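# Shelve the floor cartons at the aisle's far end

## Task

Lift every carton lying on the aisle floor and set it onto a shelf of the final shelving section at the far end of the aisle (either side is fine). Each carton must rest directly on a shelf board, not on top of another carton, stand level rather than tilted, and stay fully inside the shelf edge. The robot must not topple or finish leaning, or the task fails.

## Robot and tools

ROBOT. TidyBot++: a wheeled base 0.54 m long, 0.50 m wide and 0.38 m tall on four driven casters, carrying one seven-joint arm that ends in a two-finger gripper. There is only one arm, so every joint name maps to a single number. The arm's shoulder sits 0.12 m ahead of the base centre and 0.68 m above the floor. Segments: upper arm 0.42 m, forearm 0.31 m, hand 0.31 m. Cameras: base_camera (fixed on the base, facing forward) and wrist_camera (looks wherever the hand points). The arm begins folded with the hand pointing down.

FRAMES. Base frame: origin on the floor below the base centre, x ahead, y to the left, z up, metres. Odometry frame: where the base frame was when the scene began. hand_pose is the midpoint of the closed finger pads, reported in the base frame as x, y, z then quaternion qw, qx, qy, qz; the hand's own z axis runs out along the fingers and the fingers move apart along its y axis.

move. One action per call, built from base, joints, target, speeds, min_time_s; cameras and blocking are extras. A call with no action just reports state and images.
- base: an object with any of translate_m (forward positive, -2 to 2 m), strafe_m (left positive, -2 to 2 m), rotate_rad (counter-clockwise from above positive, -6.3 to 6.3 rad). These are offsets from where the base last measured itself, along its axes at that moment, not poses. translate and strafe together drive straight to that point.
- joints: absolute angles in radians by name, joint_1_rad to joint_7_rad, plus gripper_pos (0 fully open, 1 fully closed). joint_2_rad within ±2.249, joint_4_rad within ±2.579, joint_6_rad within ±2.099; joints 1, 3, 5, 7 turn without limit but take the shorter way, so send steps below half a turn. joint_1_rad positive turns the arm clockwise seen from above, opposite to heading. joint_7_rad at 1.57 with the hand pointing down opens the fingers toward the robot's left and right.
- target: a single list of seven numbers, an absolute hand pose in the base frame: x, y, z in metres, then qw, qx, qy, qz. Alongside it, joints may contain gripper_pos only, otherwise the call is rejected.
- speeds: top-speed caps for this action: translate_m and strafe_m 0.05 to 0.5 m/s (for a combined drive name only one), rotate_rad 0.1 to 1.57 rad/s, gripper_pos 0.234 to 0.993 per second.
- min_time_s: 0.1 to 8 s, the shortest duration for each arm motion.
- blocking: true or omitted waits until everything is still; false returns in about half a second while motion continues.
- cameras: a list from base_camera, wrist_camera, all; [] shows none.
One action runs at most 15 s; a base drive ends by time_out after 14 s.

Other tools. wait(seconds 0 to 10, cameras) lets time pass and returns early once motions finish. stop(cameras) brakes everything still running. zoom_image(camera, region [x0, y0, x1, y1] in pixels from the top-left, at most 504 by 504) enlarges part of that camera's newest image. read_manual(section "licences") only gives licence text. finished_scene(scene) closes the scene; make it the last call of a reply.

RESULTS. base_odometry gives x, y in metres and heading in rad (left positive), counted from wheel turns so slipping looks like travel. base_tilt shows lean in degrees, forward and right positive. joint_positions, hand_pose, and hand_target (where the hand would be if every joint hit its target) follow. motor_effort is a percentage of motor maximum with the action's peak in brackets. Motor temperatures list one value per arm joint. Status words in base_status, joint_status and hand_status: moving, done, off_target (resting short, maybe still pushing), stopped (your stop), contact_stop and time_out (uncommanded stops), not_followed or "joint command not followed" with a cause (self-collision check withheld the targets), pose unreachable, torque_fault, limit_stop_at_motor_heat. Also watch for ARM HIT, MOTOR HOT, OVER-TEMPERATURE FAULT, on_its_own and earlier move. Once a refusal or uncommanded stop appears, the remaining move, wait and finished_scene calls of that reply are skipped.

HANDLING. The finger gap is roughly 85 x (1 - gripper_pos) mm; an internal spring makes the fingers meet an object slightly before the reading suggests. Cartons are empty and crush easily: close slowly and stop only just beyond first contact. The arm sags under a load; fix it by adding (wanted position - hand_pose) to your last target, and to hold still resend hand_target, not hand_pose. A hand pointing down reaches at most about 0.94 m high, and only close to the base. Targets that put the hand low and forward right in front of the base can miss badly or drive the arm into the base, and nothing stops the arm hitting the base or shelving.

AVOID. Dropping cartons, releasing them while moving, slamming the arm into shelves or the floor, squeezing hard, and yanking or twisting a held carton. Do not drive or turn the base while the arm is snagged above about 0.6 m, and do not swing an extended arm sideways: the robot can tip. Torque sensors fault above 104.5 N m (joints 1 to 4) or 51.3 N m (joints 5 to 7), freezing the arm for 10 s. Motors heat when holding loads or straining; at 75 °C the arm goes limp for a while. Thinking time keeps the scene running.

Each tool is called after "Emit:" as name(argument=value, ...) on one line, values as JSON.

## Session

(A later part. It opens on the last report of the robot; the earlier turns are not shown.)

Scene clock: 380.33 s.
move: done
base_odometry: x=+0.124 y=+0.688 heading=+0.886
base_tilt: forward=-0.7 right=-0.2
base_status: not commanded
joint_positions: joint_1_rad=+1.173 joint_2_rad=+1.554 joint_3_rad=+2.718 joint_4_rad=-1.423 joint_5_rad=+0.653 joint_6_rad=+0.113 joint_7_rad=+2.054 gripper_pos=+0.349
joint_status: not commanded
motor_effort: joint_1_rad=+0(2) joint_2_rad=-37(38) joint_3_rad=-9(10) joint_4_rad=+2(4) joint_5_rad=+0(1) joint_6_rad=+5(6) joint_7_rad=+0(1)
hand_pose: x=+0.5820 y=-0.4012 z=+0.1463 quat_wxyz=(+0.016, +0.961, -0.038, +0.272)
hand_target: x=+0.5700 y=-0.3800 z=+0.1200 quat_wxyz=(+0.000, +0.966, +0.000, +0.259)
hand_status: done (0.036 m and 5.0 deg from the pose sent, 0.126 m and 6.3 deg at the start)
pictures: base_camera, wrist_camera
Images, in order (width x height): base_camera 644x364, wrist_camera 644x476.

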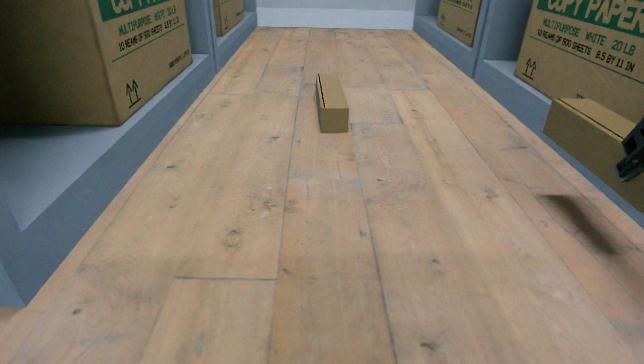

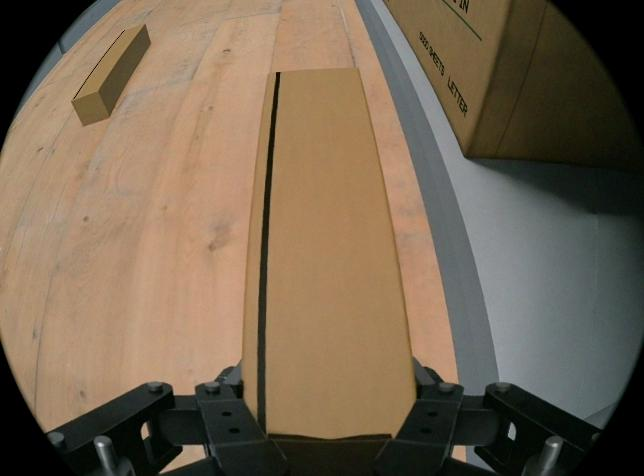

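Emit:
move(target=[0.56, -0.372, 0.035, 0, 0.9659, 0, 0.2588], min_time_s=3, cameras=["all"])

Scene clock: 393.93 s.
move: done
base_odometry: x=+0.124 y=+0.688 heading=+0.886
base_tilt: forward=-0.7 right=-0.2
base_status: not commanded
joint_positions: joint_1_rad=+1.185 joint_2_rad=+1.762 joint_3_rad=+2.692 joint_4_rad=-1.247 joint_5_rad=+0.738 joint_6_rad=+0.110 joint_7_rad=+2.080 gripper_pos=+0.349
joint_status: not commanded
motor_effort: joint_1_rad=+0(2) joint_2_rad=-37(38) joint_3_rad=-9(10) joint_4_rad=+1(4) joint_5_rad=+0(1) joint_6_rad=+5(5) joint_7_rad=+0(1)
hand_pose: x=+0.5745 y=-0.3924 z=+0.0595 quat_wxyz=(+0.013, +0.962, -0.033, +0.271)
hand_target: x=+0.5600 y=-0.3720 z=+0.0350 quat_wxyz=(+0.000, +0.966, +0.000, +0.259)
hand_status: done (0.035 m and 4.4 deg from the pose sent, 0.117 m and 5.0 deg at the start)
pictures: base_camera, wrist_camera
Images, in order (width x height): base_camera 644x364, wrist_camera 644x476.

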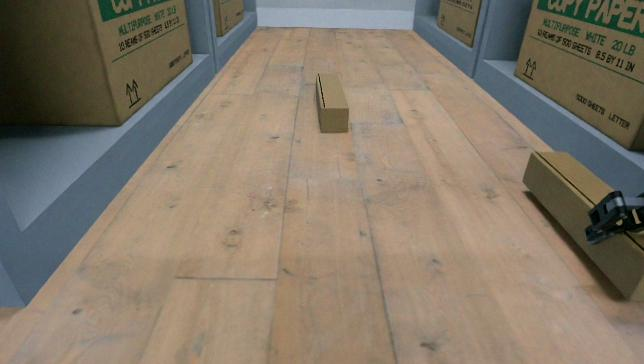

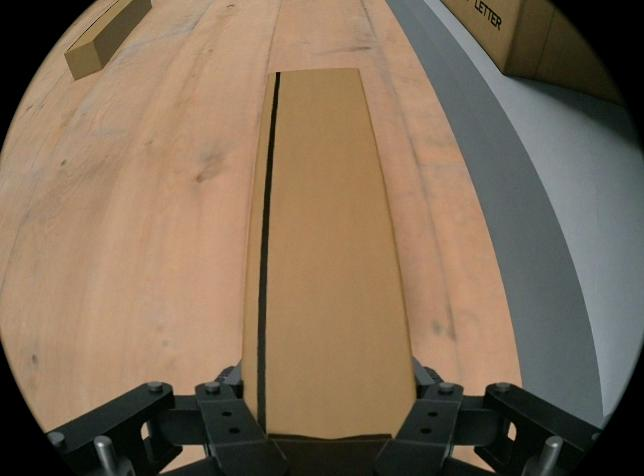

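Emit:
move(target=[0.55, -0.380, 0.018, 0, 0.9659, 0, 0.2588], min_time_s=2, cameras=["all"])

Scene clock: 400.47 s.
move: done
base_odometry: x=+0.124 y=+0.688 heading=+0.886
base_tilt: forward=-0.6 right=-0.3
base_status: not commanded
joint_positions: joint_1_rad=+1.235 joint_2_rad=+1.817 joint_3_rad=+2.639 joint_4_rad=-1.191 joint_5_rad=+0.738 joint_6_rad=+0.065 joint_7_rad=+2.210 gripper_pos=+0.349
joint_status: not commanded
motor_effort: joint_1_rad=-1(2) joint_2_rad=-36(37) joint_3_rad=-10(10) joint_4_rad=+1(2) joint_5_rad=+0(1) joint_6_rad=+5(5) joint_7_rad=+0(1)
hand_pose: x=+0.5647 y=-0.4020 z=+0.0431 quat_wxyz=(+0.019, +0.962, -0.013, +0.270)
hand_target: x=+0.5500 y=-0.3800 z=+0.0180 quat_wxyz=(+0.000, +0.966, +0.000, +0.259)
hand_status: done (0.036 m and 3.0 deg from the pose sent, 0.050 m and 4.4 deg at the start)
pictures: base_camera, wrist_camera
Images, in order (width x height): base_camera 644x364, wrist_camera 644x476.

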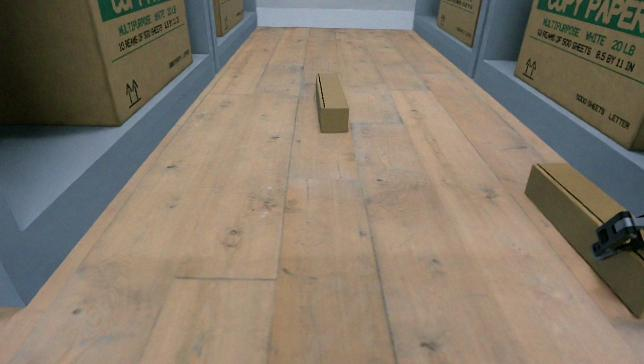

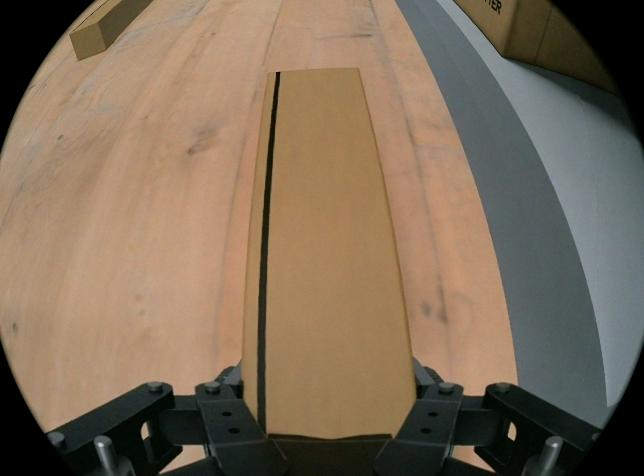

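Emit:
move(target=[0.55, -0.380, 0.006, 0, 0.9659, 0, 0.2588], min_time_s=2, cameras=["all"])

Scene clock: 411.43 s.
move: done
base_odometry: x=+0.124 y=+0.688 heading=+0.886
base_tilt: forward=-0.7 right=-0.2
base_status: not commanded
joint_positions: joint_1_rad=+1.241 joint_2_rad=+1.840 joint_3_rad=+2.607 joint_4_rad=-1.155 joint_5_rad=+0.738 joint_6_rad=+0.050 joint_7_rad=+2.260 gripper_pos=+0.349
joint_status: not commanded
motor_effort: joint_1_rad=-1(2) joint_2_rad=-34(36) joint_3_rad=-8(10) joint_4_rad=+2(3) joint_5_rad=+0(1) joint_6_rad=+4(5) joint_7_rad=+0(1)
hand_pose: x=+0.5727 y=-0.4073 z=+0.0405 quat_wxyz=(+0.026, +0.961, -0.003, +0.277)
hand_target: x=+0.5500 y=-0.3800 z=+0.0060 quat_wxyz=(+0.000, +0.966, +0.000, +0.259)
hand_status: done (0.050 m and 3.7 deg from the pose sent, 0.046 m and 3.0 deg at the start)
pictures: base_camera, wrist_camera
Images, in order (width x height): base_camera 644x364, wrist_camera 644x476.

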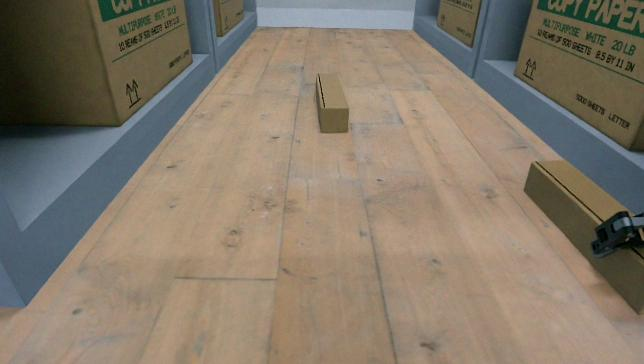

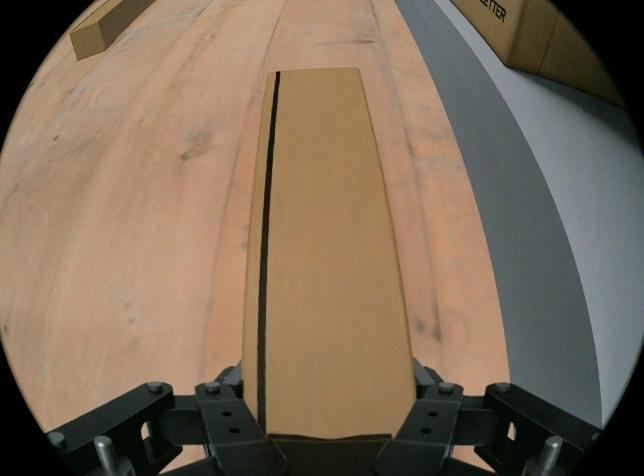

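Emit:
move(joints={"gripper_pos": 0.05}, speeds={"gripper_pos": 0.234}, cameras=["all"])

Scene clock: 417.40 s.
move: done
base_odometry: x=+0.124 y=+0.688 heading=+0.886
base_tilt: forward=-0.6 right=-0.2
base_status: not commanded
joint_positions: joint_1_rad=+1.243 joint_2_rad=+1.853 joint_3_rad=+2.607 joint_4_rad=-1.149 joint_5_rad=+0.738 joint_6_rad=+0.047 joint_7_rad=+2.261 gripper_pos=+0.054
joint_status: all done
motor_effort: joint_1_rad=-1(2) joint_2_rad=-36(36) joint_3_rad=-9(10) joint_4_rad=+1(2) joint_5_rad=+0(1) joint_6_rad=+5(5) joint_7_rad=+0(1)
hand_pose: x=+0.5696 y=-0.4034 z=+0.0343 quat_wxyz=(+0.022, +0.961, -0.005, +0.274)
hand_target: x=+0.5500 y=-0.3800 z=+0.0060 quat_wxyz=(+0.000, +0.966, +0.000, +0.259)
hand_status: not commanded
pictures: base_camera, wrist_camera
Images, in order (width x height): base_camera 644x364, wrist_camera 644x476.

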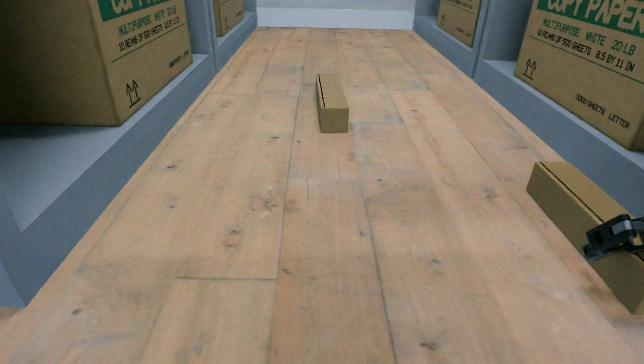

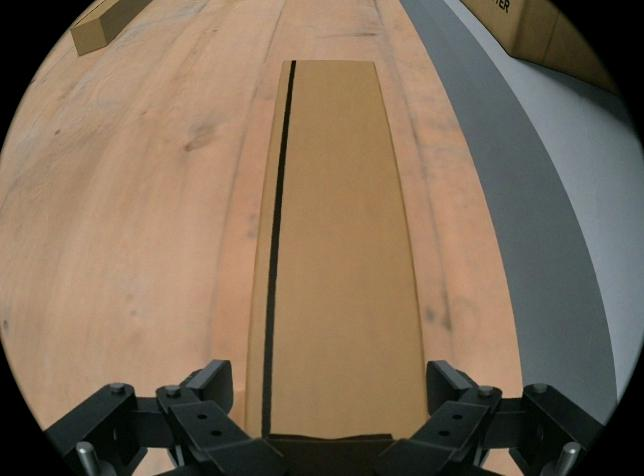

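Emit:
move(target=[0.54, -0.37, 0.16, 0, 0.9659, 0, 0.2588], min_time_s=2.5, cameras=["all"])

Scene clock: 428.77 s.
move: done
base_odometry: x=+0.124 y=+0.688 heading=+0.886
base_tilt: forward=-0.7 right=-0.2
base_status: not commanded
joint_positions: joint_1_rad=+1.226 joint_2_rad=+1.516 joint_3_rad=+2.756 joint_4_rad=-1.563 joint_5_rad=+0.738 joint_6_rad=+0.125 joint_7_rad=+2.017 gripper_pos=+0.054
joint_status: not commanded
motor_effort: joint_1_rad=-1(2) joint_2_rad=-35(36) joint_3_rad=-9(10) joint_4_rad=+0(2) joint_5_rad=+0(1) joint_6_rad=+4(5) joint_7_rad=+0(1)
hand_pose: x=+0.5259 y=-0.3681 z=+0.1446 quat_wxyz=(-0.013, +0.969, -0.023, +0.244)
hand_target: x=+0.5400 y=-0.3700 z=+0.1600 quat_wxyz=(+0.000, +0.966, +0.000, +0.259)
hand_status: done (0.021 m and 3.5 deg from the pose sent, 0.133 m and 3.2 deg at the start)
pictures: base_camera, wrist_camera
Images, in order (width x height): base_camera 644x364, wrist_camera 644x476.

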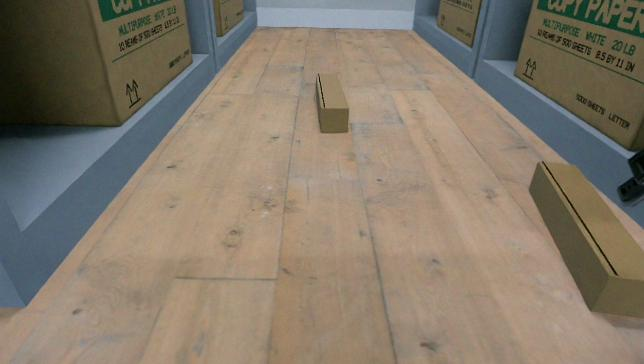

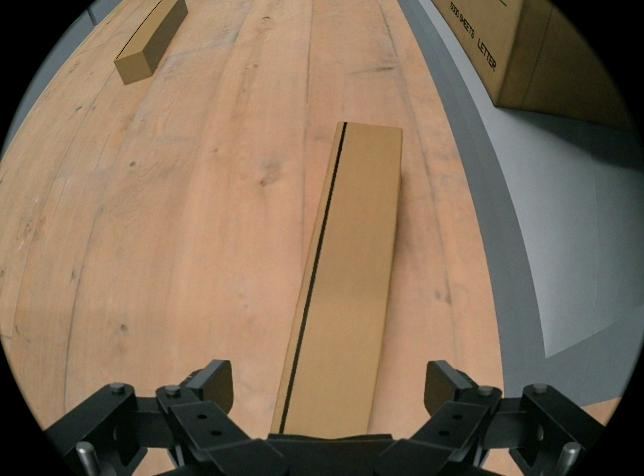

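Emit:
move(target=[0.60, -0.09, 0.20, -0.0052, 0.9657, 0.0193, 0.2587], min_time_s=3)

Emit:
move(base={"strafe_m": 0.05, "translate_m": 0.2})

Emit:
move(base={"translate_m": 0.26}, cameras=["all"])

Scene clock: 456.43 s.
move: done
base_odometry: x=+0.124 y=+0.688 heading=+0.886
base_tilt: forward=-0.6 right=-0.3
base_status: not commanded
joint_positions: joint_1_rad=+0.319 joint_2_rad=+1.381 joint_3_rad=+3.109 joint_4_rad=-2.002 joint_5_rad=+0.291 joint_6_rad=+0.693 joint_7_rad=+1.748 gripper_pos=+0.054
joint_status: not commanded
motor_effort: joint_1_rad=-1(3) joint_2_rad=-31(35) joint_3_rad=-3(9) joint_4_rad=-2(3) joint_5_rad=+0(1) joint_6_rad=+5(5) joint_7_rad=+0(1)
hand_pose: x=+0.5851 y=-0.0722 z=+0.1805 quat_wxyz=(-0.024, +0.969, +0.061, +0.237)
hand_target: x=+0.6000 y=-0.0900 z=+0.2001 quat_wxyz=(-0.005, +0.966, +0.019, +0.259)
hand_status: done (0.030 m and 5.8 deg from the pose sent, 0.293 m and 5.2 deg at the start)
pictures: none

Scene clock: 458.03 s.
move: done
base_odometry: x=+0.212 y=+0.874 heading=+0.885
base_tilt: forward=-0.7 right=-0.3
base_status: done
joint_positions: joint_1_rad=+0.317 joint_2_rad=+1.374 joint_3_rad=+3.109 joint_4_rad=-2.010 joint_5_rad=+0.289 joint_6_rad=+0.700 joint_7_rad=+1.748 gripper_pos=+0.054
joint_status: not commanded
motor_effort: joint_1_rad=-1(3) joint_2_rad=-31(33) joint_3_rad=-3(4) joint_4_rad=-2(5) joint_5_rad=+0(1) joint_6_rad=+5(6) joint_7_rad=+0(1)
hand_pose: x=+0.5863 y=-0.0722 z=+0.1844 quat_wxyz=(-0.023, +0.969, +0.060, +0.240)
hand_target: x=+0.6000 y=-0.0900 z=+0.2001 quat_wxyz=(-0.005, +0.966, +0.019, +0.259)
hand_status: not commanded
pictures: none

Scene clock: 459.70 s.
move: done
base_odometry: x=+0.376 y=+1.076 heading=+0.886
base_tilt: forward=-0.6 right=-0.3
base_status: done
joint_positions: joint_1_rad=+0.317 joint_2_rad=+1.369 joint_3_rad=+3.110 joint_4_rad=-2.014 joint_5_rad=+0.288 joint_6_rad=+0.704 joint_7_rad=+1.748 gripper_pos=+0.054
joint_status: not commanded
motor_effort: joint_1_rad=-1(4) joint_2_rad=-31(33) joint_3_rad=-2(5) joint_4_rad=-2(5) joint_5_rad=+1(1) joint_6_rad=+5(6) joint_7_rad=+0(1)
hand_pose: x=+0.5872 y=-0.0729 z=+0.1868 quat_wxyz=(-0.022, +0.968, +0.060, +0.242)
hand_target: x=+0.6000 y=-0.0900 z=+0.2001 quat_wxyz=(-0.005, +0.966, +0.019, +0.259)
hand_status: not commanded
pictures: base_camera, wrist_camera
Images, in order (width x height): base_camera 644x364, wrist_camera 644x476.

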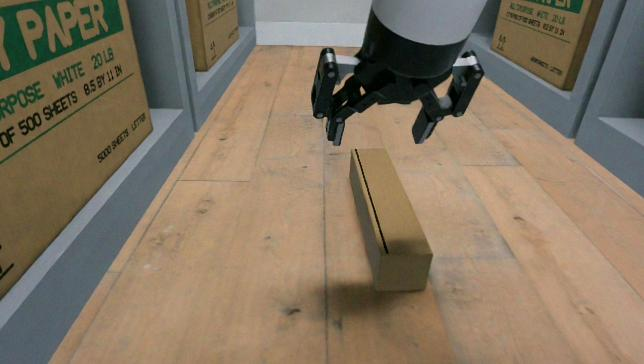

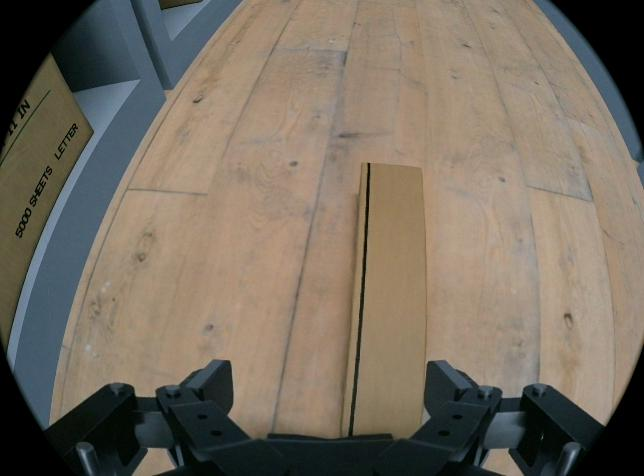

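Emit:
move(base={"strafe_m": -0.035}, target=[0.62, -0.09, 0.10, 0.0065, 0.9656, -0.0241, 0.2587], min_time_s=3, cameras=["all"])

Scene clock: 481.37 s.
move: done
base_odometry: x=+0.403 y=+1.054 heading=+0.886
base_tilt: forward=-0.6 right=-0.2
base_status: done
joint_positions: joint_1_rad=+0.261 joint_2_rad=+1.528 joint_3_rad=+3.126 joint_4_rad=-1.787 joint_5_rad=+0.208 joint_6_rad=+0.704 joint_7_rad=+1.673 gripper_pos=+0.054
joint_status: not commanded
motor_effort: joint_1_rad=+0(4) joint_2_rad=-33(34) joint_3_rad=-2(4) joint_4_rad=-2(3) joint_5_rad=+0(1) joint_6_rad=+5(6) joint_7_rad=+0(1)
hand_pose: x=+0.6340 y=-0.0839 z=+0.1234 quat_wxyz=(-0.003, +0.964, +0.016, +0.267)
hand_target: x=+0.6200 y=-0.0900 z=+0.1000 quat_wxyz=(+0.006, +0.966, -0.024, +0.259)
hand_status: done (0.028 m and 4.8 deg from the pose sent, 0.094 m and 10.3 deg at the start)
pictures: base_camera, wrist_camera
Images, in order (width x height): base_camera 644x364, wrist_camera 644x476.

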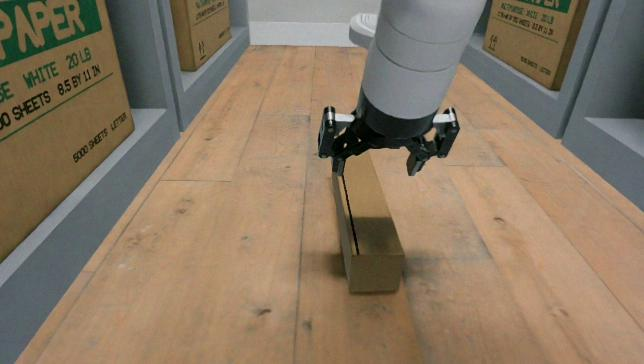

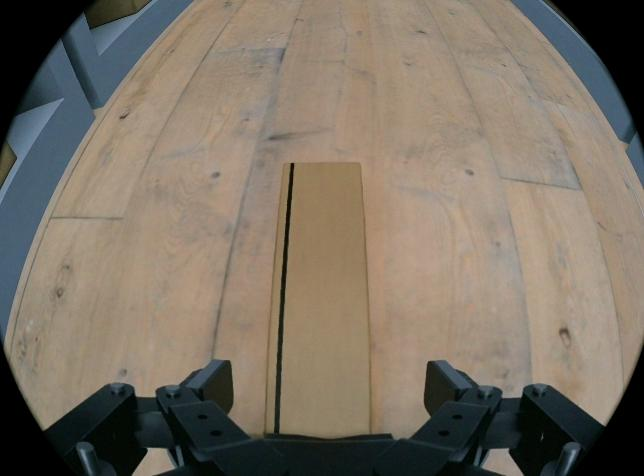

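Emit:
move(target=[0.61, -0.084, 0.018, 0.0065, 0.9656, -0.0241, 0.2587], min_time_s=3, cameras=["all"])

Scene clock: 489.50 s.
move: done
base_odometry: x=+0.403 y=+1.054 heading=+0.886
base_tilt: forward=-0.6 right=-0.2
base_status: not commanded
joint_positions: joint_1_rad=+0.238 joint_2_rad=+1.725 joint_3_rad=+3.140 joint_4_rad=-1.597 joint_5_rad=+0.204 joint_6_rad=+0.704 joint_7_rad=+1.646 gripper_pos=+0.054
joint_status: not commanded
motor_effort: joint_1_rad=-1(2) joint_2_rad=-33(34) joint_3_rad=-2(3) joint_4_rad=+0(2) joint_5_rad=+0(1) joint_6_rad=+5(6) joint_7_rad=+0(1)
hand_pose: x=+0.6254 y=-0.0788 z=+0.0391 quat_wxyz=(-0.003, +0.965, +0.014, +0.261)
hand_target: x=+0.6100 y=-0.0840 z=+0.0180 quat_wxyz=(+0.006, +0.966, -0.024, +0.259)
hand_status: done (0.027 m and 4.5 deg from the pose sent, 0.108 m and 4.8 deg at the start)
pictures: base_camera, wrist_camera
Images, in order (width x height): base_camera 644x364, wrist_camera 644x476.

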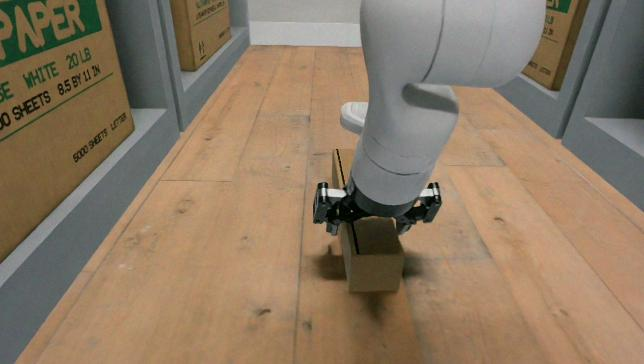

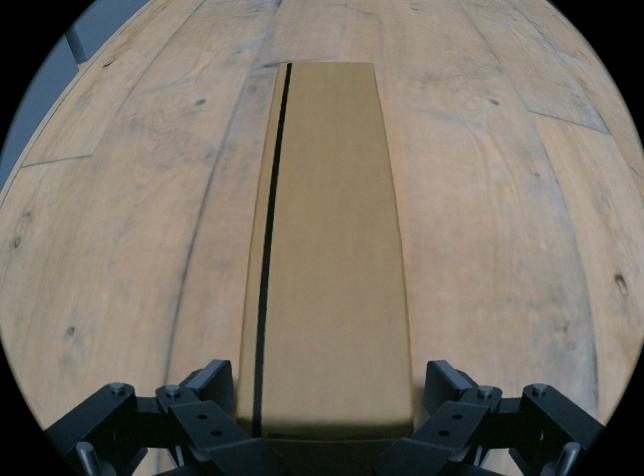

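Emit:
move(joints={"gripper_pos": 0.31}, speeds={"gripper_pos": 0.234})

Emit:
move(joints={"gripper_pos": 0.34}, speeds={"gripper_pos": 0.234})

Emit:
move(joints={"gripper_pos": 0.35}, speeds={"gripper_pos": 0.234}, cameras=["wrist_camera"])

Scene clock: 497.10 s.
move: done
base_odometry: x=+0.403 y=+1.054 heading=+0.886
base_tilt: forward=-0.7 right=-0.2
base_status: not commanded
joint_positions: joint_1_rad=+0.238 joint_2_rad=+1.725 joint_3_rad=+3.140 joint_4_rad=-1.597 joint_5_rad=+0.204 joint_6_rad=+0.705 joint_7_rad=+1.646 gripper_pos=+0.311
joint_status: all done
motor_effort: joint_1_rad=-1(2) joint_2_rad=-32(33) joint_3_rad=-2(2) joint_4_rad=+0(2) joint_5_rad=+0(1) joint_6_rad=+5(6) joint_7_rad=+0(1)
hand_pose: x=+0.6254 y=-0.0787 z=+0.0391 quat_wxyz=(-0.004, +0.965, +0.014, +0.261)
hand_target: x=+0.6100 y=-0.0840 z=+0.0180 quat_wxyz=(+0.006, +0.966, -0.024, +0.259)
hand_status: not commanded
pictures: none

Scene clock: 498.03 s.
move: done
base_odometry: x=+0.403 y=+1.054 heading=+0.886
base_tilt: forward=-0.6 right=-0.2
base_status: not commanded
joint_positions: joint_1_rad=+0.238 joint_2_rad=+1.725 joint_3_rad=+3.140 joint_4_rad=-1.597 joint_5_rad=+0.204 joint_6_rad=+0.705 joint_7_rad=+1.646 gripper_pos=+0.337
joint_status: all done
motor_effort: joint_1_rad=+0(2) joint_2_rad=-31(32) joint_3_rad=-2(2) joint_4_rad=+0(2) joint_5_rad=+0(1) joint_6_rad=+5(5) joint_7_rad=+0(0)
hand_pose: x=+0.6256 y=-0.0787 z=+0.0392 quat_wxyz=(-0.003, +0.965, +0.014, +0.262)
hand_target: x=+0.6100 y=-0.0840 z=+0.0180 quat_wxyz=(+0.006, +0.966, -0.024, +0.259)
hand_status: not commanded
pictures: none

Scene clock: 498.97 s.
move: done
base_odometry: x=+0.403 y=+1.054 heading=+0.886
base_tilt: forward=-0.7 right=-0.3
base_status: not commanded
joint_positions: joint_1_rad=+0.238 joint_2_rad=+1.725 joint_3_rad=+3.140 joint_4_rad=-1.597 joint_5_rad=+0.204 joint_6_rad=+0.706 joint_7_rad=+1.646 gripper_pos=+0.348
joint_status: all done
motor_effort: joint_1_rad=-1(2) joint_2_rad=-30(32) joint_3_rad=-2(2) joint_4_rad=-1(2) joint_5_rad=+0(1) joint_6_rad=+4(5) joint_7_rad=+0(0)
hand_pose: x=+0.6259 y=-0.0787 z=+0.0393 quat_wxyz=(-0.003, +0.965, +0.014, +0.262)
hand_target: x=+0.6100 y=-0.0840 z=+0.0180 quat_wxyz=(+0.006, +0.966, -0.024, +0.259)
hand_status: not commanded
Images, in order (width x height): wrist_camera 644x476.

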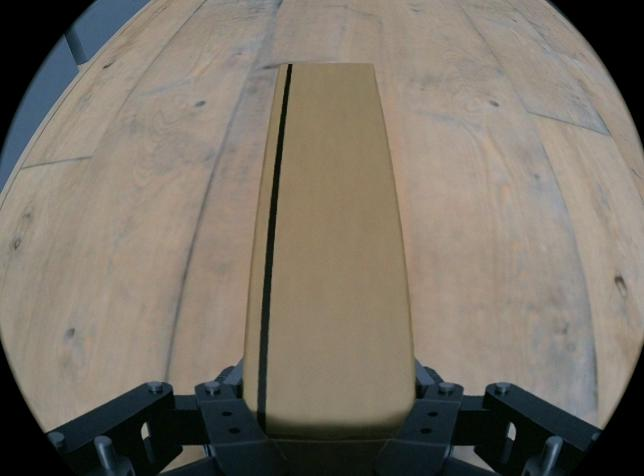

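Emit:
move(target=[0.61, -0.084, 0.16, 0.0065, 0.9656, -0.0241, 0.2587], min_time_s=3)

Emit:
move(joints={"joint_1_rad": 0.1, "joint_2_rad": -0.016, "joint_3_rad": 3.1416, "joint_4_rad": -2.421, "joint_5_rad": 0.0, "joint_6_rad": -0.213, "joint_7_rad": 1.5708}, min_time_s=5, cameras=["all"])

Scene clock: 559.77 s.
move: done
base_odometry: x=+0.403 y=+1.054 heading=+0.886
base_tilt: forward=-0.6 right=-0.2
base_status: not commanded
joint_positions: joint_1_rad=+0.238 joint_2_rad=+1.477 joint_3_rad=+3.140 joint_4_rad=-1.915 joint_5_rad=+0.202 joint_6_rad=+0.715 joint_7_rad=+1.646 gripper_pos=+0.348
joint_status: not commanded
motor_effort: joint_1_rad=-1(2) joint_2_rad=-33(33) joint_3_rad=-2(2) joint_4_rad=-2(3) joint_5_rad=+0(1) joint_6_rad=+5(6) joint_7_rad=+0(1)
hand_pose: x=+0.5924 y=-0.0707 z=+0.1396 quat_wxyz=(-0.011, +0.972, +0.010, +0.234)
hand_target: x=+0.6100 y=-0.0840 z=+0.1600 quat_wxyz=(+0.006, +0.966, -0.024, +0.259)
hand_status: done (0.030 m and 5.3 deg from the pose sent, 0.122 m and 4.5 deg at the start)
pictures: none

Scene clock: 565.07 s.
move: done
base_odometry: x=+0.403 y=+1.054 heading=+0.886
base_tilt: forward=-0.7 right=-0.2
base_status: not commanded
joint_positions: joint_1_rad=+0.126 joint_2_rad=+0.007 joint_3_rad=+3.140 joint_4_rad=-2.403 joint_5_rad=+0.067 joint_6_rad=-0.167 joint_7_rad=+1.618 gripper_pos=+0.348
joint_status: all done
motor_effort: joint_1_rad=+0(2) joint_2_rad=-13(35) joint_3_rad=-1(3) joint_4_rad=+13(14) joint_5_rad=-1(2) joint_6_rad=+6(7) joint_7_rad=+0(2)
hand_pose: x=+0.4954 y=-0.0493 z=+0.6056 quat_wxyz=(+0.038, +0.960, -0.007, +0.276)
hand_target: x=+0.4774 y=-0.0346 z=+0.6001 quat_wxyz=(+0.013, +0.965, -0.048, +0.259)
hand_status: not commanded
pictures: base_camera, wrist_camera
Images, in order (width x height): base_camera 644x364, wrist_camera 644x476.

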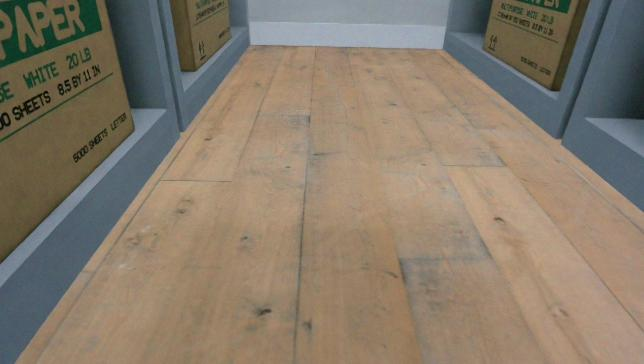

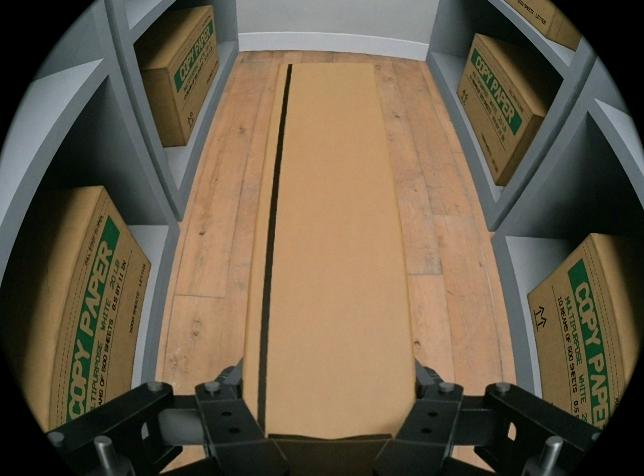

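Emit:
move(base={"translate_m": 0.6}, speeds={"translate_m": 0.3}, cameras=["all"])

Emit:
move(base={"translate_m": 0.54}, speeds={"translate_m": 0.3}, cameras=["all"])

Scene clock: 577.80 s.
move: done
base_odometry: x=+0.783 y=+1.519 heading=+0.886
base_tilt: forward=-0.7 right=-0.3
base_status: done
joint_positions: joint_1_rad=+0.124 joint_2_rad=+0.002 joint_3_rad=+3.140 joint_4_rad=-2.409 joint_5_rad=+0.067 joint_6_rad=-0.173 joint_7_rad=+1.618 gripper_pos=+0.348
joint_status: not commanded
motor_effort: joint_1_rad=-1(2) joint_2_rad=-13(17) joint_3_rad=+0(1) joint_4_rad=+12(14) joint_5_rad=+0(1) joint_6_rad=+6(7) joint_7_rad=+0(1)
hand_pose: x=+0.4911 y=-0.0483 z=+0.6042 quat_wxyz=(+0.038, +0.961, -0.006, +0.273)
hand_target: x=+0.4774 y=-0.0346 z=+0.6001 quat_wxyz=(+0.013, +0.965, -0.048, +0.259)
hand_status: not commanded
pictures: base_camera, wrist_camera
Images, in order (width x height): base_camera 644x364, wrist_camera 644x476.

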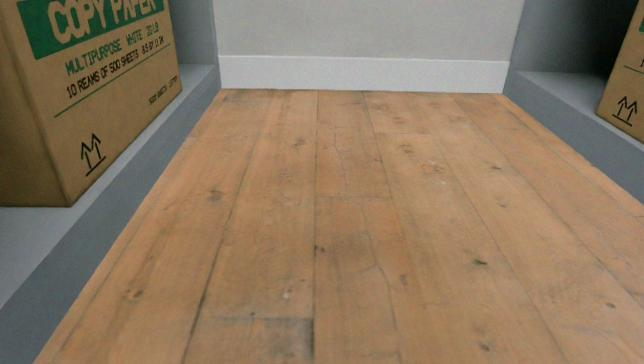

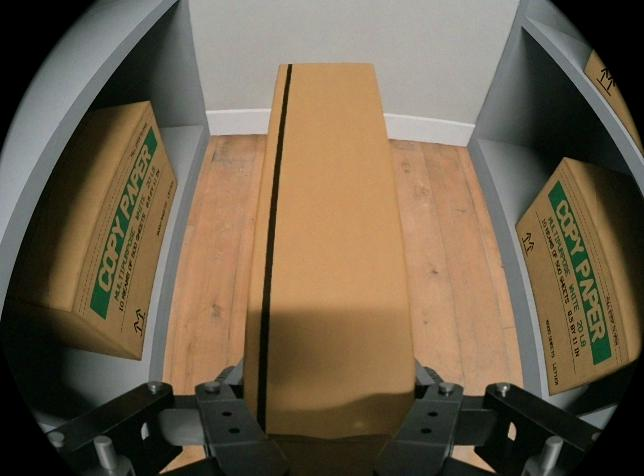

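Scene clock: 580.47 s.
move: done
base_odometry: x=+1.125 y=+1.937 heading=+0.886
base_tilt: forward=-0.7 right=-0.3
base_status: done
joint_positions: joint_1_rad=+0.124 joint_2_rad=-0.002 joint_3_rad=+3.140 joint_4_rad=-2.413 joint_5_rad=+0.066 joint_6_rad=-0.175 joint_7_rad=+1.618 gripper_pos=+0.348
joint_status: not commanded
motor_effort: joint_1_rad=-1(1) joint_2_rad=-13(16) joint_3_rad=-1(1) joint_4_rad=+12(14) joint_5_rad=+0(1) joint_6_rad=+6(7) joint_7_rad=+0(1)
hand_pose: x=+0.4892 y=-0.0480 z=+0.6040 quat_wxyz=(+0.038, +0.962, -0.006, +0.272)
hand_target: x=+0.4774 y=-0.0346 z=+0.6001 quat_wxyz=(+0.013, +0.965, -0.048, +0.259)
hand_status: not commanded
pictures: base_camera, wrist_camera
Images, in order (width x height): base_camera 644x364, wrist_camera 644x476.

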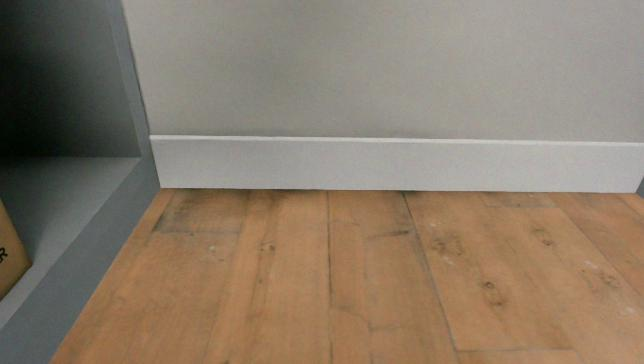

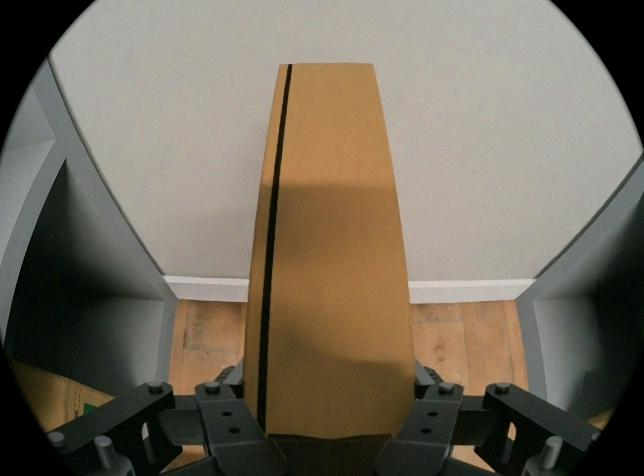

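Emit:
move(joints={"joint_1_rad": -0.75}, min_time_s=3, cameras=["wrist_camera"])

Emit:
move(joints={"joint_1_rad": -1.5708}, min_time_s=3, cameras=["all"])

Scene clock: 609.73 s.
move: done
base_odometry: x=+1.125 y=+1.937 heading=+0.886
base_tilt: forward=-0.7 right=-0.3
base_status: not commanded
joint_positions: joint_1_rad=-0.727 joint_2_rad=-0.002 joint_3_rad=+3.140 joint_4_rad=-2.413 joint_5_rad=+0.066 joint_6_rad=-0.175 joint_7_rad=+1.618 gripper_pos=+0.348
joint_status: all done
motor_effort: joint_1_rad=+0(3) joint_2_rad=-13(14) joint_3_rad=-1(1) joint_4_rad=+12(14) joint_5_rad=+0(1) joint_6_rad=+6(6) joint_7_rad=+0(1)
hand_pose: x=+0.3991 y=+0.2468 z=+0.6040 quat_wxyz=(-0.078, +0.879, +0.391, +0.263)
hand_target: x=+0.3816 y=+0.2464 z=+0.6001 quat_wxyz=(-0.095, +0.899, +0.354, +0.241)
hand_status: not commanded
Images, in order (width x height): wrist_camera 644x476.

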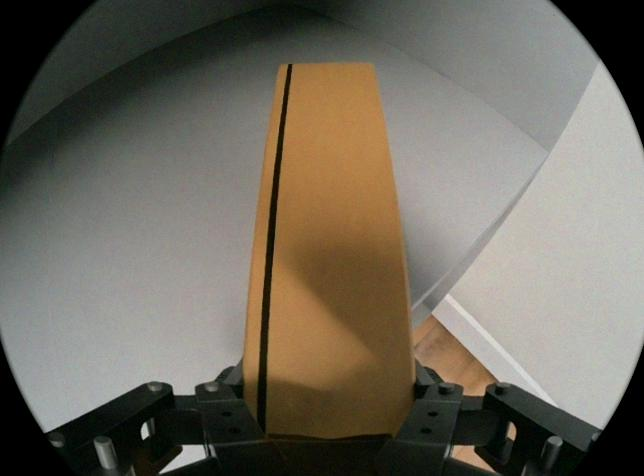

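Scene clock: 613.03 s.
move: done
base_odometry: x=+1.125 y=+1.937 heading=+0.886
base_tilt: forward=-0.7 right=-0.3
base_status: not commanded
joint_positions: joint_1_rad=-1.548 joint_2_rad=-0.002 joint_3_rad=+3.140 joint_4_rad=-2.413 joint_5_rad=+0.066 joint_6_rad=-0.175 joint_7_rad=+1.618 gripper_pos=+0.348
joint_status: all done
motor_effort: joint_1_rad=-2(2) joint_2_rad=-13(14) joint_3_rad=+0(1) joint_4_rad=+12(13) joint_5_rad=-1(1) joint_6_rad=+6(6) joint_7_rad=+0(1)
hand_pose: x=+0.1293 y=+0.3732 z=+0.6040 quat_wxyz=(-0.176, +0.650, +0.709, +0.210)
hand_target: x=+0.1177 y=+0.3601 z=+0.6001 quat_wxyz=(-0.183, +0.683, +0.683, +0.183)
hand_status: not commanded
pictures: base_camera, wrist_camera
Images, in order (width x height): base_camera 644x364, wrist_camera 644x476.

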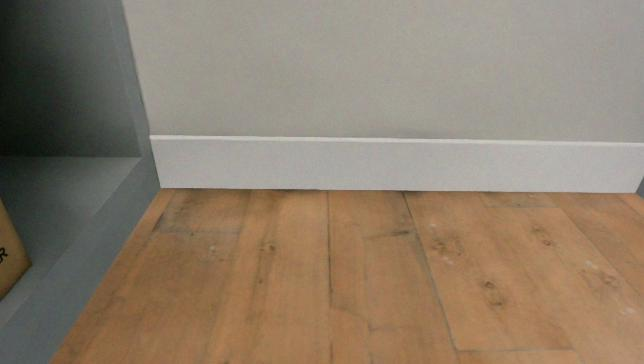

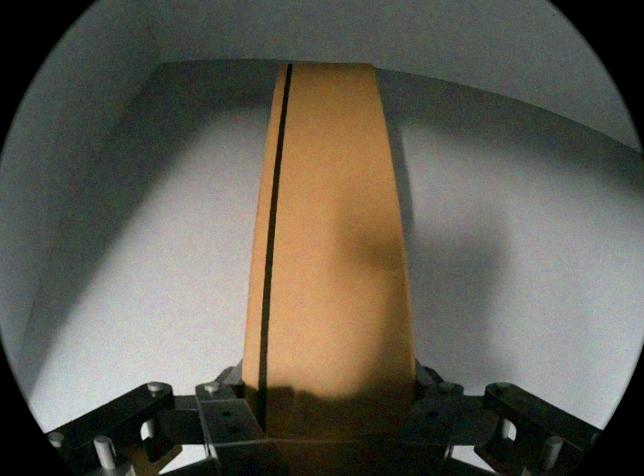

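Emit:
move(joints={"joint_2_rad": 0.2115, "joint_4_rad": -2.1503, "joint_6_rad": -0.30}, min_time_s=3, cameras=["wrist_camera"])

Scene clock: 632.37 s.
move: done
base_odometry: x=+1.125 y=+1.937 heading=+0.886
base_tilt: forward=-0.7 right=-0.3
base_status: not commanded
joint_positions: joint_1_rad=-1.548 joint_2_rad=+0.174 joint_3_rad=+3.140 joint_4_rad=-2.182 joint_5_rad=+0.066 joint_6_rad=-0.255 joint_7_rad=+1.618 gripper_pos=+0.348
joint_status: all done
motor_effort: joint_1_rad=-1(2) joint_2_rad=-20(21) joint_3_rad=+0(1) joint_4_rad=+13(14) joint_5_rad=+0(1) joint_6_rad=+5(7) joint_7_rad=+1(1)
hand_pose: x=+0.1327 y=+0.4523 z=+0.6053 quat_wxyz=(-0.167, +0.653, +0.711, +0.202)
hand_target: x=+0.1177 y=+0.4531 z=+0.5935 quat_wxyz=(-0.168, +0.687, +0.687, +0.168)
hand_status: not commanded
Images, in order (width x height): wrist_camera 644x476.

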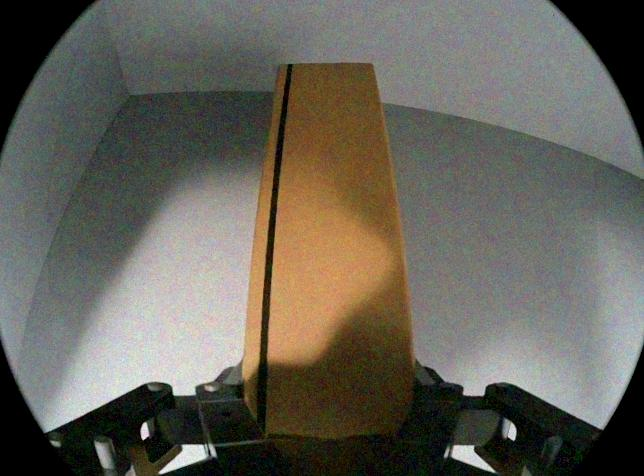

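Emit:
move(joints={"joint_2_rad": 0.3578, "joint_4_rad": -2.1661, "joint_6_rad": -0.138}, min_time_s=3, cameras=["wrist_camera"])

Scene clock: 646.67 s.
move: off_target
base_odometry: x=+1.125 y=+1.937 heading=+0.886
base_tilt: forward=-0.7 right=-0.2
base_status: not commanded
joint_positions: joint_1_rad=-1.548 joint_2_rad=+0.259 joint_3_rad=+3.140 joint_4_rad=-2.192 joint_5_rad=+0.066 joint_6_rad=-0.176 joint_7_rad=+1.617 gripper_pos=+0.348
joint_status: joint_2_rad off_target (ended at +0.259, target +0.358); the others done
motor_effort: joint_1_rad=-1(2) joint_2_rad=-9(20) joint_3_rad=-1(1) joint_4_rad=+19(21) joint_5_rad=-1(1) joint_6_rad=+5(6) joint_7_rad=+0(1)
hand_pose: x=+0.1312 y=+0.4611 z=+0.5754 quat_wxyz=(-0.164, +0.654, +0.713, +0.195)
hand_target: x=+0.1177 y=+0.4731 z=+0.5435 quat_wxyz=(-0.168, +0.687, +0.687, +0.168)
hand_status: not commanded
Images, in order (width x height): wrist_camera 644x476.

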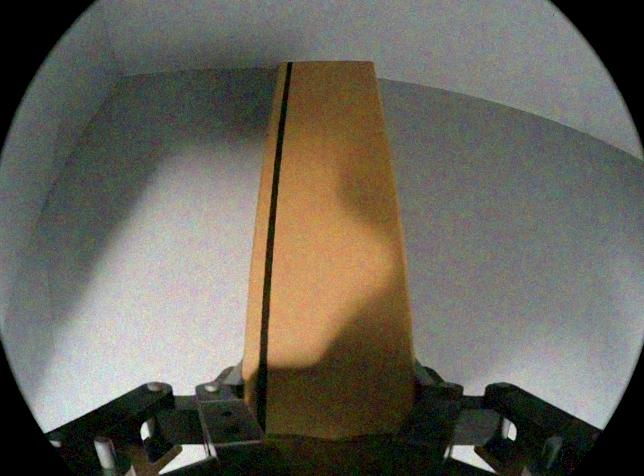

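Emit:
move(joints={"joint_2_rad": 0.30, "joint_6_rad": -0.15}, min_time_s=1, cameras=["wrist_camera"])

Scene clock: 657.93 s.
move: done
base_odometry: x=+1.125 y=+1.937 heading=+0.886
base_tilt: forward=-0.7 right=-0.2
base_status: not commanded
joint_positions: joint_1_rad=-1.548 joint_2_rad=+0.258 joint_3_rad=+3.140 joint_4_rad=-2.192 joint_5_rad=+0.066 joint_6_rad=-0.176 joint_7_rad=+1.617 gripper_pos=+0.348
joint_status: all done
motor_effort: joint_1_rad=-1(2) joint_2_rad=-10(11) joint_3_rad=+0(1) joint_4_rad=+19(19) joint_5_rad=+0(1) joint_6_rad=+5(6) joint_7_rad=+0(1)
hand_pose: x=+0.1312 y=+0.4611 z=+0.5756 quat_wxyz=(-0.164, +0.654, +0.713, +0.195)
hand_target: x=+0.1177 y=+0.4771 z=+0.5691 quat_wxyz=(-0.184, +0.683, +0.683, +0.184)
hand_status: not commanded
Images, in order (width x height): wrist_camera 644x476.

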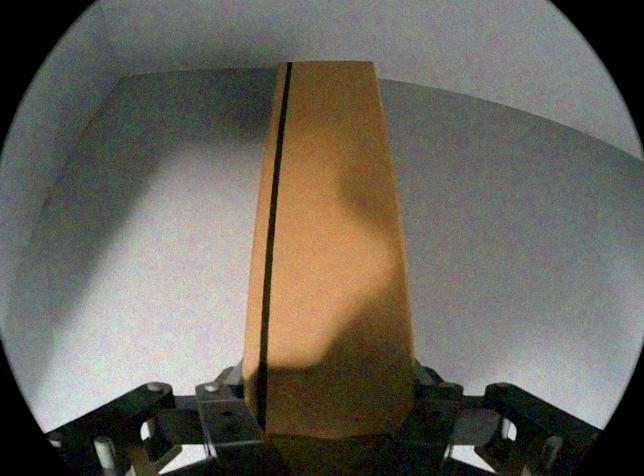

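Emit:
move(joints={"gripper_pos": 0.15}, speeds={"gripper_pos": 0.234}, cameras=["wrist_camera"])

Scene clock: 707.03 s.
move: done
base_odometry: x=+1.125 y=+1.937 heading=+0.886
base_tilt: forward=-0.7 right=-0.2
base_status: not commanded
joint_positions: joint_1_rad=-1.548 joint_2_rad=+0.258 joint_3_rad=+3.140 joint_4_rad=-2.192 joint_5_rad=+0.066 joint_6_rad=-0.176 joint_7_rad=+1.617 gripper_pos=+0.154
joint_status: all done
motor_effort: joint_1_rad=-1(2) joint_2_rad=-10(10) joint_3_rad=+0(1) joint_4_rad=+19(20) joint_5_rad=-1(1) joint_6_rad=+5(6) joint_7_rad=+0(1)
hand_pose: x=+0.1312 y=+0.4611 z=+0.5756 quat_wxyz=(-0.164, +0.654, +0.713, +0.195)
hand_target: x=+0.1177 y=+0.4771 z=+0.5691 quat_wxyz=(-0.184, +0.683, +0.683, +0.184)
hand_status: not commanded
Images, in order (width x height): wrist_camera 644x476.

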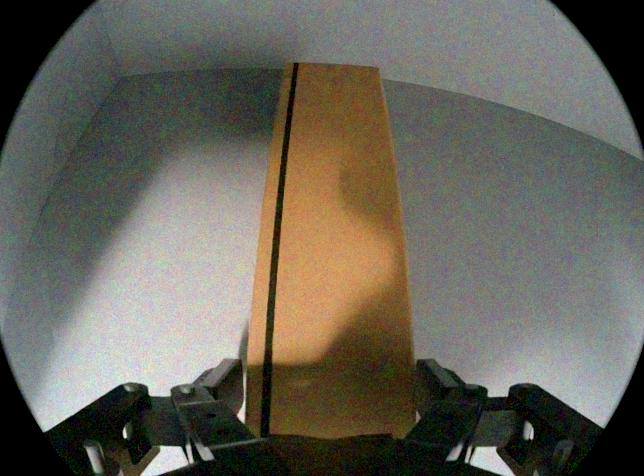

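Emit:
move(joints={"gripper_pos": 0.03}, speeds={"gripper_pos": 0.234})

Emit:
move(joints={"joint_2_rad": 0.08, "joint_4_rad": -2.09, "joint_6_rad": -0.45}, min_time_s=2.5, cameras=["wrist_camera"])

Scene clock: 718.03 s.
move: done
base_odometry: x=+1.125 y=+1.937 heading=+0.886
base_tilt: forward=-0.7 right=-0.2
base_status: not commanded
joint_positions: joint_1_rad=-1.548 joint_2_rad=+0.258 joint_3_rad=+3.140 joint_4_rad=-2.192 joint_5_rad=+0.066 joint_6_rad=-0.176 joint_7_rad=+1.617 gripper_pos=+0.034
joint_status: all done
motor_effort: joint_1_rad=-1(2) joint_2_rad=-10(11) joint_3_rad=-1(1) joint_4_rad=+19(20) joint_5_rad=+0(1) joint_6_rad=+5(5) joint_7_rad=+0(0)
hand_pose: x=+0.1312 y=+0.4611 z=+0.5756 quat_wxyz=(-0.164, +0.654, +0.713, +0.195)
hand_target: x=+0.1177 y=+0.4771 z=+0.5691 quat_wxyz=(-0.184, +0.683, +0.683, +0.184)
hand_status: not commanded
pictures: none

Scene clock: 720.83 s.
move: off_target
base_odometry: x=+1.125 y=+1.937 heading=+0.886
base_tilt: forward=-0.6 right=-0.3
base_status: not commanded
joint_positions: joint_1_rad=-1.548 joint_2_rad=+0.185 joint_3_rad=+3.140 joint_4_rad=-2.179 joint_5_rad=+0.066 joint_6_rad=-0.405 joint_7_rad=+1.617 gripper_pos=+0.034
joint_status: joint_2_rad off_target (ended at +0.185, target +0.080); joint_4_rad off_target (ended at -2.179, target -2.090); the others done
motor_effort: joint_1_rad=-1(2) joint_2_rad=-34(34) joint_3_rad=-1(1) joint_4_rad=+24(25) joint_5_rad=-1(1) joint_6_rad=+4(6) joint_7_rad=+0(1)
hand_pose: x=+0.1345 y=+0.4112 z=+0.5815 quat_wxyz=(-0.113, +0.666, +0.722, +0.148)
hand_target: x=+0.1177 y=+0.4483 z=+0.6540 quat_wxyz=(-0.182, +0.683, +0.683, +0.182)
hand_status: not commanded
Images, in order (width x height): wrist_camera 644x476.

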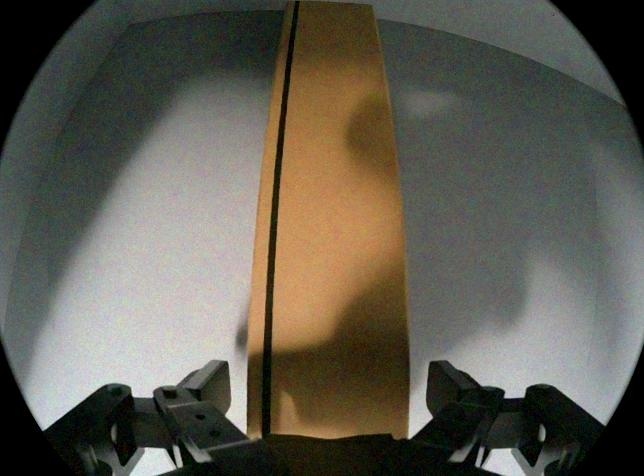

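Emit:
move(joints={"joint_2_rad": 0.16, "joint_4_rad": -2.20, "joint_6_rad": -0.42}, min_time_s=1)

Emit:
move(base={"strafe_m": -0.10}, speeds={"strafe_m": 0.1}, cameras=["all"])

Scene clock: 749.67 s.
move: done
base_odometry: x=+1.125 y=+1.937 heading=+0.886
base_tilt: forward=-0.7 right=-0.3
base_status: not commanded
joint_positions: joint_1_rad=-1.548 joint_2_rad=+0.184 joint_3_rad=+3.140 joint_4_rad=-2.183 joint_5_rad=+0.065 joint_6_rad=-0.406 joint_7_rad=+1.617 gripper_pos=+0.034
joint_status: all done
motor_effort: joint_1_rad=-1(2) joint_2_rad=-20(34) joint_3_rad=-1(2) joint_4_rad=+12(24) joint_5_rad=+0(1) joint_6_rad=+4(6) joint_7_rad=+0(1)
hand_pose: x=+0.1344 y=+0.4089 z=+0.5804 quat_wxyz=(-0.112, +0.667, +0.722, +0.146)
hand_target: x=+0.1177 y=+0.3986 z=+0.5829 quat_wxyz=(-0.127, +0.696, +0.696, +0.127)
hand_status: not commanded
pictures: none

Scene clock: 751.20 s.
move: done
base_odometry: x=+1.203 y=+1.874 heading=+0.886
base_tilt: forward=-0.7 right=-0.3
base_status: done
joint_positions: joint_1_rad=-1.549 joint_2_rad=+0.180 joint_3_rad=+3.140 joint_4_rad=-2.187 joint_5_rad=+0.065 joint_6_rad=-0.406 joint_7_rad=+1.617 gripper_pos=+0.034
joint_status: not commanded
motor_effort: joint_1_rad=-1(2) joint_2_rad=-19(22) joint_3_rad=-1(1) joint_4_rad=+11(13) joint_5_rad=+0(1) joint_6_rad=+4(5) joint_7_rad=+0(1)
hand_pose: x=+0.1340 y=+0.4074 z=+0.5811 quat_wxyz=(-0.112, +0.666, +0.723, +0.146)
hand_target: x=+0.1177 y=+0.3986 z=+0.5829 quat_wxyz=(-0.127, +0.696, +0.696, +0.127)
hand_status: not commanded
pictures: base_camera, wrist_camera
Images, in order (width x height): base_camera 644x364, wrist_camera 644x476.

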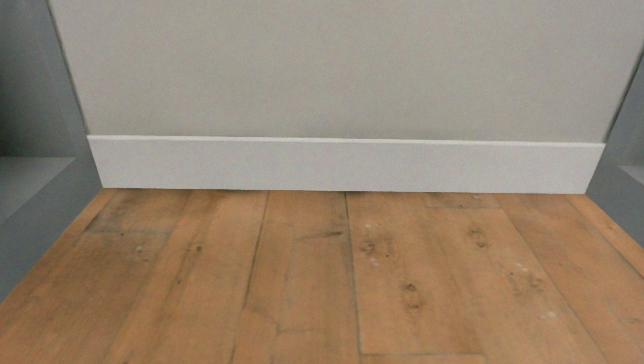

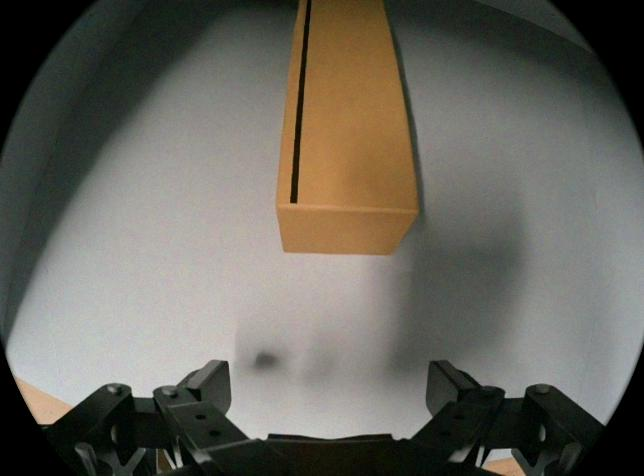

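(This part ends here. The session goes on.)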